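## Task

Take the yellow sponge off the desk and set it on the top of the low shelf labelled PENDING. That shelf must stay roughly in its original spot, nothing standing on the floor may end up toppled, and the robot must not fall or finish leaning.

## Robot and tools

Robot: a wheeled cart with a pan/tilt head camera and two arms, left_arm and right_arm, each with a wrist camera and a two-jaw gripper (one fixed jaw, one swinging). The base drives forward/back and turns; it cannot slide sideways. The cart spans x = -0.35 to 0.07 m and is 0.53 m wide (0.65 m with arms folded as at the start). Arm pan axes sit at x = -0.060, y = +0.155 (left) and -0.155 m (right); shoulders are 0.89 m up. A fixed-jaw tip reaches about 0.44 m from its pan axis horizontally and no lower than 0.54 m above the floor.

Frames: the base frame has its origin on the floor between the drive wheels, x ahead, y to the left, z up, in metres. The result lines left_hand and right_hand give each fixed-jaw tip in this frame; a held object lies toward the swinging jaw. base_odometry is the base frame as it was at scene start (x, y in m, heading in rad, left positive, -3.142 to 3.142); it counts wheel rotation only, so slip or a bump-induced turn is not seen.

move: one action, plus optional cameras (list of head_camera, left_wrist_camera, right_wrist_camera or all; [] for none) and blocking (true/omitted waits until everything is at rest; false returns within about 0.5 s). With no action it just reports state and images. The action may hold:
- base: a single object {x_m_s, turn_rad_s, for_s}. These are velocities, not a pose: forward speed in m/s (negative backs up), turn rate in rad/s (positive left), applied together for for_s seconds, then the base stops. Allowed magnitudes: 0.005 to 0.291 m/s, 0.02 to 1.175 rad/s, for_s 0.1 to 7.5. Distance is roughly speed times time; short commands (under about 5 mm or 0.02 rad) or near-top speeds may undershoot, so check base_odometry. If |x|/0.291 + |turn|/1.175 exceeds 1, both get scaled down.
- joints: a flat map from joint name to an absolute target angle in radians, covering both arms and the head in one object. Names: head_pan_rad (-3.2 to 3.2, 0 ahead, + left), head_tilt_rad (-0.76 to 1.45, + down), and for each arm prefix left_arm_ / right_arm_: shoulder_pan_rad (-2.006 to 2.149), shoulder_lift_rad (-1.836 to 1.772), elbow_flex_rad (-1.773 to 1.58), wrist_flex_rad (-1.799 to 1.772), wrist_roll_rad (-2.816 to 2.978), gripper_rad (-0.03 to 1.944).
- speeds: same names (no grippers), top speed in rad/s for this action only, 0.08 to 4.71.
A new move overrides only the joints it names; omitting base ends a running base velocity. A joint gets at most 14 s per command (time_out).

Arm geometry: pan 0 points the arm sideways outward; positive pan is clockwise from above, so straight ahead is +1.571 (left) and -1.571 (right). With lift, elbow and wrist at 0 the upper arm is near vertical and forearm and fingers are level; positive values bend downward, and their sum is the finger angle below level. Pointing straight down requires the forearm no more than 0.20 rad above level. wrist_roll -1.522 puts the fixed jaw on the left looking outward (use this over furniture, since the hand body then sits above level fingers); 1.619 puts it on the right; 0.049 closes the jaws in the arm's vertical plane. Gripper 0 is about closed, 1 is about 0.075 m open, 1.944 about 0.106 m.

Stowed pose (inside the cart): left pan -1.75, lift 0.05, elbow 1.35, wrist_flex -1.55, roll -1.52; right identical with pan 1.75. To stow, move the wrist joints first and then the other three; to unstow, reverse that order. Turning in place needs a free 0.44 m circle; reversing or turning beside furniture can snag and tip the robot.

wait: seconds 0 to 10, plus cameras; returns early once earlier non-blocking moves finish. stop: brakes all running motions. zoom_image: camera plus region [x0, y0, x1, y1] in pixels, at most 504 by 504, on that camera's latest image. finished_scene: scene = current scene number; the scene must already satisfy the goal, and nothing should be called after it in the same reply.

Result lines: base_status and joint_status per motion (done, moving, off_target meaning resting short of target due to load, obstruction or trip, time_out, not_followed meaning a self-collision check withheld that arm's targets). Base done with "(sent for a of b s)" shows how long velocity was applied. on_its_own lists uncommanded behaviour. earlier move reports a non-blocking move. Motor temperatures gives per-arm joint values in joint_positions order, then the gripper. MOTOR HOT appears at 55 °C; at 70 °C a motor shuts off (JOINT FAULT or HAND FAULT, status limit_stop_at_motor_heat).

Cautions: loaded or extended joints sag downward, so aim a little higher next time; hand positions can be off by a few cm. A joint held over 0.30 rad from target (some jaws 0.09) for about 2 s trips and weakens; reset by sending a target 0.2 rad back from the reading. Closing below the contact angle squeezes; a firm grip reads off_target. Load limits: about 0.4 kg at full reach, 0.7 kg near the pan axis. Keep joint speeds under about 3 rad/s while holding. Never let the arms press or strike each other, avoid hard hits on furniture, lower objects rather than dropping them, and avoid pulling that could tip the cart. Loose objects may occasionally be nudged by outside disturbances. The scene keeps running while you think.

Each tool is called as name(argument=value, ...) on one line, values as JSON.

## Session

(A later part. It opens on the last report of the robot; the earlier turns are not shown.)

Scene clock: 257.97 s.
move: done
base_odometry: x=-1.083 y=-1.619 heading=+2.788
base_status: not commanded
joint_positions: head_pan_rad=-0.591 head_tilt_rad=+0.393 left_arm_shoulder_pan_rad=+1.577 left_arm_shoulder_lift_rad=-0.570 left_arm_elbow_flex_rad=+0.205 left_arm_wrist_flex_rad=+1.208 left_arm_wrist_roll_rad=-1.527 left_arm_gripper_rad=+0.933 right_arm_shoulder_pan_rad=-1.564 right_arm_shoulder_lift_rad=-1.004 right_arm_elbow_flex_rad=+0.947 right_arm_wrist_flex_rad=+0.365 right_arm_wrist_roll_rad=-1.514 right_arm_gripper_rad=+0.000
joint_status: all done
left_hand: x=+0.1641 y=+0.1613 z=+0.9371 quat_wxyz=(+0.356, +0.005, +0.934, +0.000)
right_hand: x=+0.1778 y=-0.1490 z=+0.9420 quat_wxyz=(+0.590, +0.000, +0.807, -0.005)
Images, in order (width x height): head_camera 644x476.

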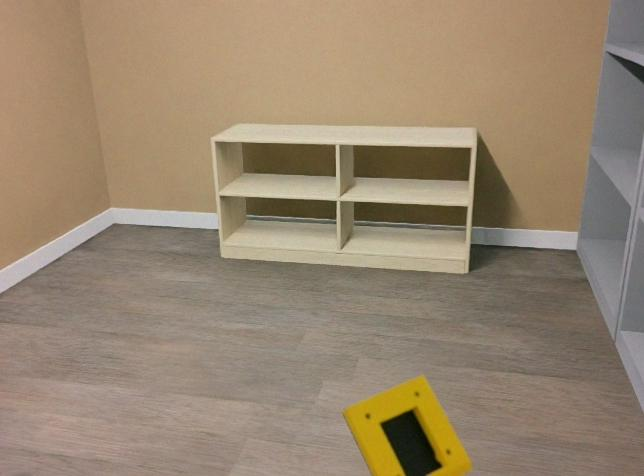

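move(base={"turn_rad_s": -0.6, "for_s": 1.067}, joints={"head_pan_rad": 0, "head_tilt_rad": 0.65})

move(base={"x_m_s": 0.273, "for_s": 7.0})

move(base={"turn_rad_s": -0.3, "for_s": 0.523}, cameras=["head_camera"])

Scene clock: 280.30 s.
move: done
base_odometry: x=-1.083 y=-1.619 heading=+2.147
base_status: done (sent for 1.07 of 1.07 s)
joint_positions: head_pan_rad=-0.011 head_tilt_rad=+0.644 left_arm_shoulder_pan_rad=+1.576 left_arm_shoulder_lift_rad=-0.570 left_arm_elbow_flex_rad=+0.205 left_arm_wrist_flex_rad=+1.208 left_arm_wrist_roll_rad=-1.527 left_arm_gripper_rad=+0.933 right_arm_shoulder_pan_rad=-1.562 right_arm_shoulder_lift_rad=-1.004 right_arm_elbow_flex_rad=+0.947 right_arm_wrist_flex_rad=+0.365 right_arm_wrist_roll_rad=-1.514 right_arm_gripper_rad=+0.000
joint_status: all done
left_hand: x=+0.1641 y=+0.1617 z=+0.9371 quat_wxyz=(+0.356, +0.005, +0.934, +0.000)
right_hand: x=+0.1778 y=-0.1494 z=+0.9420 quat_wxyz=(+0.590, +0.000, +0.807, -0.005)
pictures: none

Scene clock: 288.30 s.
move: done
base_odometry: x=-2.123 y=-0.015 heading=+2.145
base_status: done (sent for 7 of 7 s)
joint_positions: head_pan_rad=-0.011 head_tilt_rad=+0.644 left_arm_shoulder_pan_rad=+1.576 left_arm_shoulder_lift_rad=-0.570 left_arm_elbow_flex_rad=+0.205 left_arm_wrist_flex_rad=+1.208 left_arm_wrist_roll_rad=-1.527 left_arm_gripper_rad=+0.933 right_arm_shoulder_pan_rad=-1.562 right_arm_shoulder_lift_rad=-1.004 right_arm_elbow_flex_rad=+0.947 right_arm_wrist_flex_rad=+0.365 right_arm_wrist_roll_rad=-1.514 right_arm_gripper_rad=+0.000
joint_status: not commanded
left_hand: x=+0.1641 y=+0.1617 z=+0.9371 quat_wxyz=(+0.356, +0.005, +0.934, +0.000)
right_hand: x=+0.1778 y=-0.1494 z=+0.9420 quat_wxyz=(+0.590, +0.000, +0.807, -0.005)
pictures: none

Scene clock: 289.47 s.
move: done
base_odometry: x=-2.123 y=-0.015 heading=+1.986
base_status: done (sent for 0.53 of 0.53 s)
joint_positions: head_pan_rad=-0.011 head_tilt_rad=+0.644 left_arm_shoulder_pan_rad=+1.572 left_arm_shoulder_lift_rad=-0.570 left_arm_elbow_flex_rad=+0.205 left_arm_wrist_flex_rad=+1.208 left_arm_wrist_roll_rad=-1.527 left_arm_gripper_rad=+0.933 right_arm_shoulder_pan_rad=-1.564 right_arm_shoulder_lift_rad=-1.004 right_arm_elbow_flex_rad=+0.947 right_arm_wrist_flex_rad=+0.365 right_arm_wrist_roll_rad=-1.514 right_arm_gripper_rad=+0.000
joint_status: not commanded
left_hand: x=+0.1641 y=+0.1623 z=+0.9371 quat_wxyz=(+0.356, +0.003, +0.934, +0.001)
right_hand: x=+0.1778 y=-0.1490 z=+0.9420 quat_wxyz=(+0.590, +0.000, +0.807, -0.005)
Images, in order (width x height): head_camera 644x476.

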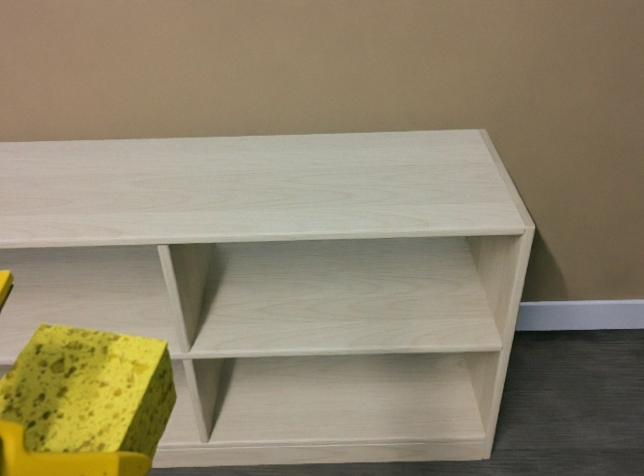

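move(base={"x_m_s": 0.22, "for_s": 2.95, "turn_rad_s": 0.0}, joints={"head_pan_rad": 0.1, "head_tilt_rad": 1.0}, cameras=["head_camera"])

Scene clock: 301.77 s.
move: done
base_odometry: x=-2.385 y=+0.582 heading=+1.986
base_status: done (sent for 2.97 of 2.97 s)
joint_positions: head_pan_rad=+0.089 head_tilt_rad=+0.994 left_arm_shoulder_pan_rad=+1.571 left_arm_shoulder_lift_rad=-0.570 left_arm_elbow_flex_rad=+0.205 left_arm_wrist_flex_rad=+1.208 left_arm_wrist_roll_rad=-1.527 left_arm_gripper_rad=+0.933 right_arm_shoulder_pan_rad=-1.564 right_arm_shoulder_lift_rad=-1.004 right_arm_elbow_flex_rad=+0.947 right_arm_wrist_flex_rad=+0.365 right_arm_wrist_roll_rad=-1.514 right_arm_gripper_rad=+0.000
joint_status: all done
left_hand: x=+0.1641 y=+0.1627 z=+0.9371 quat_wxyz=(+0.356, +0.002, +0.934, +0.001)
right_hand: x=+0.1778 y=-0.1490 z=+0.9420 quat_wxyz=(+0.590, +0.000, +0.807, -0.005)
Images, in order (width x height): head_camera 644x476.

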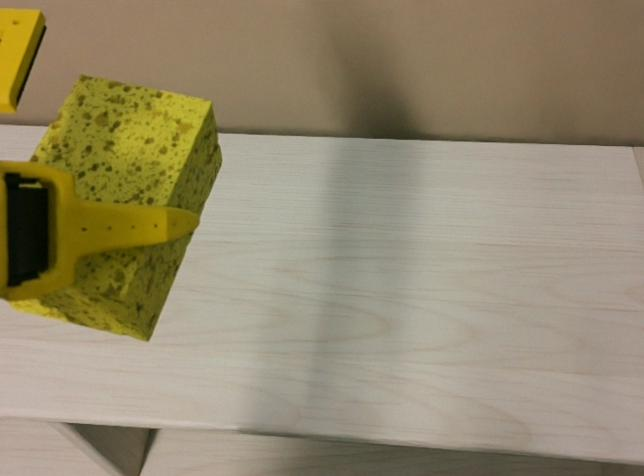

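move(base={"x_m_s": 0.08, "for_s": 0.35}, joints={"left_arm_shoulder_lift_rad": 1.07, "left_arm_elbow_flex_rad": 0.11, "left_arm_wrist_flex_rad": -0.38}, speeds={"left_arm_shoulder_lift_rad": 0.85, "left_arm_elbow_flex_rad": 0.1, "left_arm_wrist_flex_rad": 0.8})

move(joints={"left_arm_shoulder_lift_rad": 1.53, "left_arm_elbow_flex_rad": -0.38, "left_arm_wrist_flex_rad": -0.33}, speeds={"left_arm_shoulder_lift_rad": 0.4, "left_arm_elbow_flex_rad": 0.43, "left_arm_wrist_flex_rad": 0.08}, cameras=["head_camera","left_wrist_camera"])

Scene clock: 312.43 s.
move: done
base_odometry: x=-2.397 y=+0.609 heading=+1.986
base_status: done (sent for 0.37 of 0.37 s)
joint_positions: head_pan_rad=+0.089 head_tilt_rad=+0.994 left_arm_shoulder_pan_rad=+1.571 left_arm_shoulder_lift_rad=+1.080 left_arm_elbow_flex_rad=+0.134 left_arm_wrist_flex_rad=-0.366 left_arm_wrist_roll_rad=-1.527 left_arm_gripper_rad=+0.933 right_arm_shoulder_pan_rad=-1.564 right_arm_shoulder_lift_rad=-1.004 right_arm_elbow_flex_rad=+0.947 right_arm_wrist_flex_rad=+0.365 right_arm_wrist_roll_rad=-1.514 right_arm_gripper_rad=+0.000
joint_status: all done
left_hand: x=+0.2408 y=+0.1627 z=+0.6772 quat_wxyz=(+0.353, +0.002, +0.935, +0.001)
right_hand: x=+0.1778 y=-0.1490 z=+0.9420 quat_wxyz=(+0.590, +0.000, +0.807, -0.005)
pictures: none

Scene clock: 314.13 s.
move: done
base_odometry: x=-2.397 y=+0.609 heading=+1.987
base_status: not commanded
joint_positions: head_pan_rad=+0.089 head_tilt_rad=+0.994 left_arm_shoulder_pan_rad=+1.576 left_arm_shoulder_lift_rad=+1.518 left_arm_elbow_flex_rad=-0.372 left_arm_wrist_flex_rad=-0.339 left_arm_wrist_roll_rad=-1.518 left_arm_gripper_rad=+0.933 right_arm_shoulder_pan_rad=-1.564 right_arm_shoulder_lift_rad=-1.004 right_arm_elbow_flex_rad=+0.947 right_arm_wrist_flex_rad=+0.365 right_arm_wrist_roll_rad=-1.514 right_arm_gripper_rad=+0.000
joint_status: all done
left_hand: x=+0.2556 y=+0.1612 z=+0.6352 quat_wxyz=(+0.373, +0.000, +0.928, -0.002)
right_hand: x=+0.1778 y=-0.1490 z=+0.9420 quat_wxyz=(+0.590, +0.000, +0.807, -0.005)
Images, in order (width x height): head_camera 644x476, left_wrist_camera 644x476.

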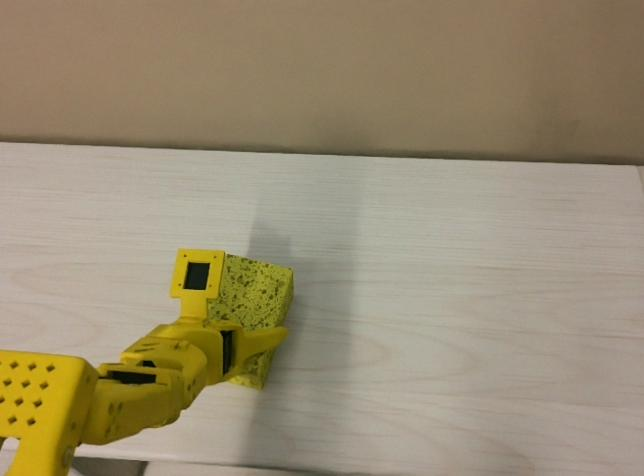

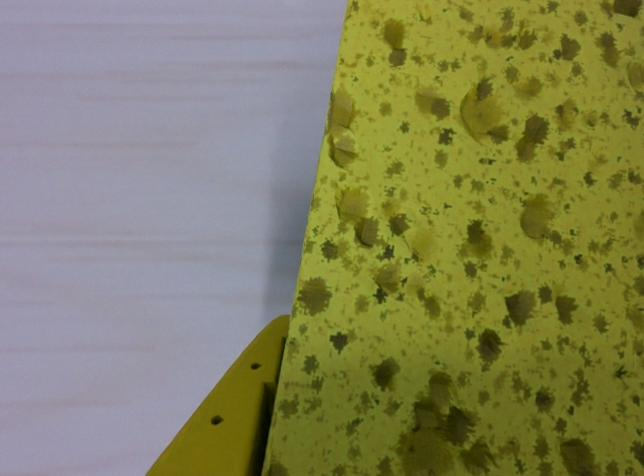

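move(joints={"left_arm_shoulder_lift_rad":1.62,"left_arm_wrist_flex_rad":-0.33}, speeds={"left_arm_shoulder_lift_rad":0.2}, cameras=["head_camera"])

Scene clock: 327.70 s.
move: done
base_odometry: x=-2.397 y=+0.609 heading=+1.986
base_status: not commanded
joint_positions: head_pan_rad=+0.089 head_tilt_rad=+0.994 left_arm_shoulder_pan_rad=+1.571 left_arm_shoulder_lift_rad=+1.538 left_arm_elbow_flex_rad=-0.389 left_arm_wrist_flex_rad=-0.339 left_arm_wrist_roll_rad=-1.518 left_arm_gripper_rad=+0.933 right_arm_shoulder_pan_rad=-1.564 right_arm_shoulder_lift_rad=-1.004 right_arm_elbow_flex_rad=+0.947 right_arm_wrist_flex_rad=+0.365 right_arm_wrist_roll_rad=-1.514 right_arm_gripper_rad=+0.000
joint_status: all done
left_hand: x=+0.2544 y=+0.1627 z=+0.6324 quat_wxyz=(+0.371, -0.002, +0.928, -0.001)
right_hand: x=+0.1778 y=-0.1490 z=+0.9420 quat_wxyz=(+0.590, +0.000, +0.807, -0.005)
Images, in order (width x height): head_camera 644x476.

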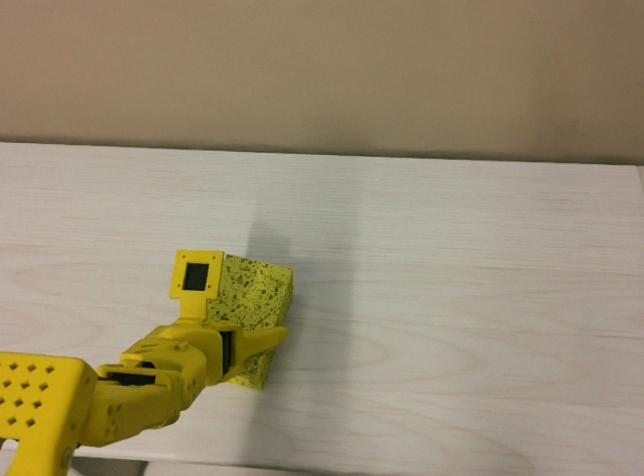

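Contact confirmed (blocked).

move(joints={"left_arm_gripper_rad":1.9})

move(joints={"left_arm_shoulder_lift_rad":1.07,"left_arm_elbow_flex_rad":0.0,"left_arm_wrist_flex_rad":-0.4}, speeds={"left_arm_shoulder_lift_rad":0.7,"left_arm_elbow_flex_rad":0.5}, cameras=["head_camera","left_wrist_camera"])

Scene clock: 333.50 s.
move: done
base_odometry: x=-2.397 y=+0.609 heading=+1.987
base_status: not commanded
joint_positions: head_pan_rad=+0.089 head_tilt_rad=+0.994 left_arm_shoulder_pan_rad=+1.571 left_arm_shoulder_lift_rad=+1.611 left_arm_elbow_flex_rad=-0.392 left_arm_wrist_flex_rad=-0.339 left_arm_wrist_roll_rad=-1.527 left_arm_gripper_rad=+1.891 right_arm_shoulder_pan_rad=-1.564 right_arm_shoulder_lift_rad=-1.004 right_arm_elbow_flex_rad=+0.947 right_arm_wrist_flex_rad=+0.365 right_arm_wrist_roll_rad=-1.514 right_arm_gripper_rad=+0.000
joint_status: all done
left_hand: x=+0.2352 y=+0.1627 z=+0.6127 quat_wxyz=(+0.338, +0.002, +0.941, +0.001)
right_hand: x=+0.1778 y=-0.1490 z=+0.9420 quat_wxyz=(+0.590, +0.000, +0.807, -0.005)
pictures: none

Scene clock: 334.87 s.
move: done
base_odometry: x=-2.397 y=+0.609 heading=+1.986
base_status: not commanded
joint_positions: head_pan_rad=+0.089 head_tilt_rad=+0.994 left_arm_shoulder_pan_rad=+1.569 left_arm_shoulder_lift_rad=+1.128 left_arm_elbow_flex_rad=-0.001 left_arm_wrist_flex_rad=-0.388 left_arm_wrist_roll_rad=-1.527 left_arm_gripper_rad=+1.891 right_arm_shoulder_pan_rad=-1.564 right_arm_shoulder_lift_rad=-1.004 right_arm_elbow_flex_rad=+0.947 right_arm_wrist_flex_rad=+0.365 right_arm_wrist_roll_rad=-1.514 right_arm_gripper_rad=+0.000
joint_status: all done
left_hand: x=+0.2652 y=+0.1632 z=+0.6890 quat_wxyz=(+0.404, +0.002, +0.915, +0.001)
right_hand: x=+0.1778 y=-0.1490 z=+0.9420 quat_wxyz=(+0.590, +0.000, +0.807, -0.005)
Images, in order (width x height): head_camera 644x476, left_wrist_camera 644x476.

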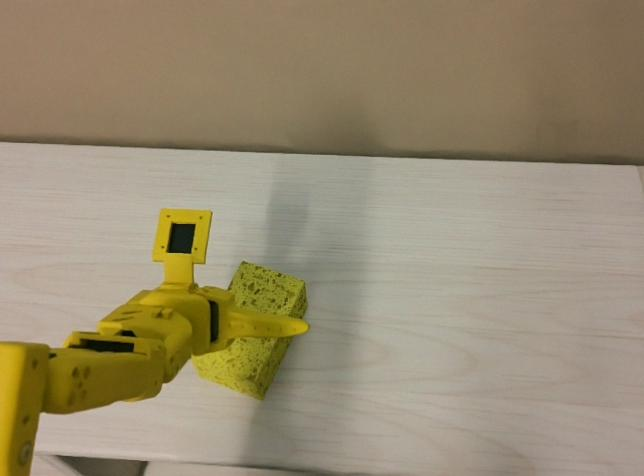

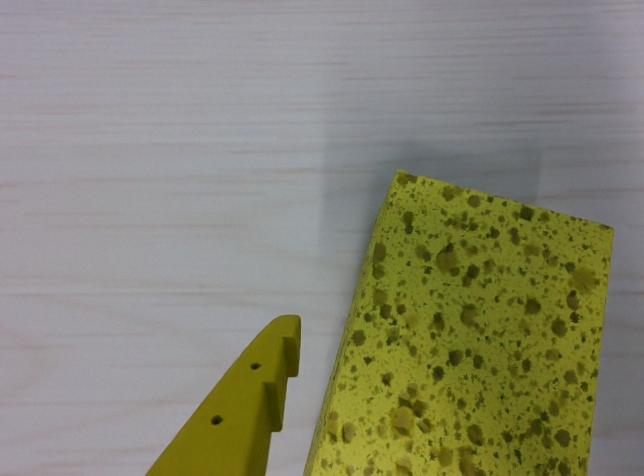

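move(joints={"left_arm_shoulder_lift_rad":-0.2,"left_arm_elbow_flex_rad":0.2,"left_arm_wrist_flex_rad":0.2}, cameras=["head_camera"])

Scene clock: 340.93 s.
move: done
base_odometry: x=-2.397 y=+0.609 heading=+1.986
base_status: not commanded
joint_positions: head_pan_rad=+0.089 head_tilt_rad=+0.994 left_arm_shoulder_pan_rad=+1.569 left_arm_shoulder_lift_rad=-0.153 left_arm_elbow_flex_rad=+0.203 left_arm_wrist_flex_rad=+0.197 left_arm_wrist_roll_rad=-1.527 left_arm_gripper_rad=+1.891 right_arm_shoulder_pan_rad=-1.564 right_arm_shoulder_lift_rad=-1.004 right_arm_elbow_flex_rad=+0.947 right_arm_wrist_flex_rad=+0.365 right_arm_wrist_roll_rad=-1.514 right_arm_gripper_rad=+0.000
joint_status: all done
left_hand: x=+0.2715 y=+0.1632 z=+0.9685 quat_wxyz=(+0.615, +0.001, +0.789, +0.002)
right_hand: x=+0.1778 y=-0.1490 z=+0.9420 quat_wxyz=(+0.590, +0.000, +0.807, -0.005)
Images, in order (width x height): head_camera 644x476.

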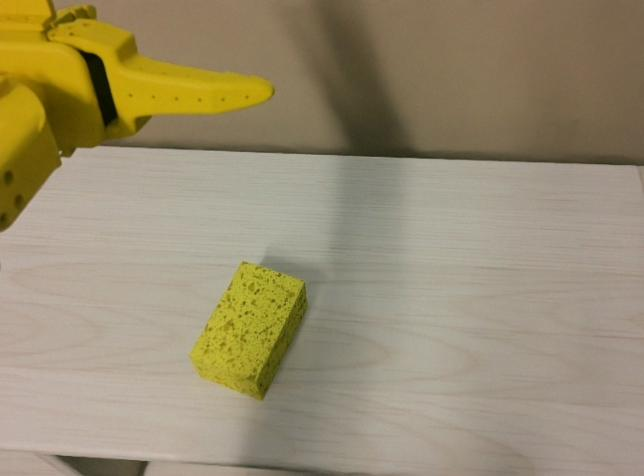

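finished_scene(scene=3)

The scene is finished: the task was done.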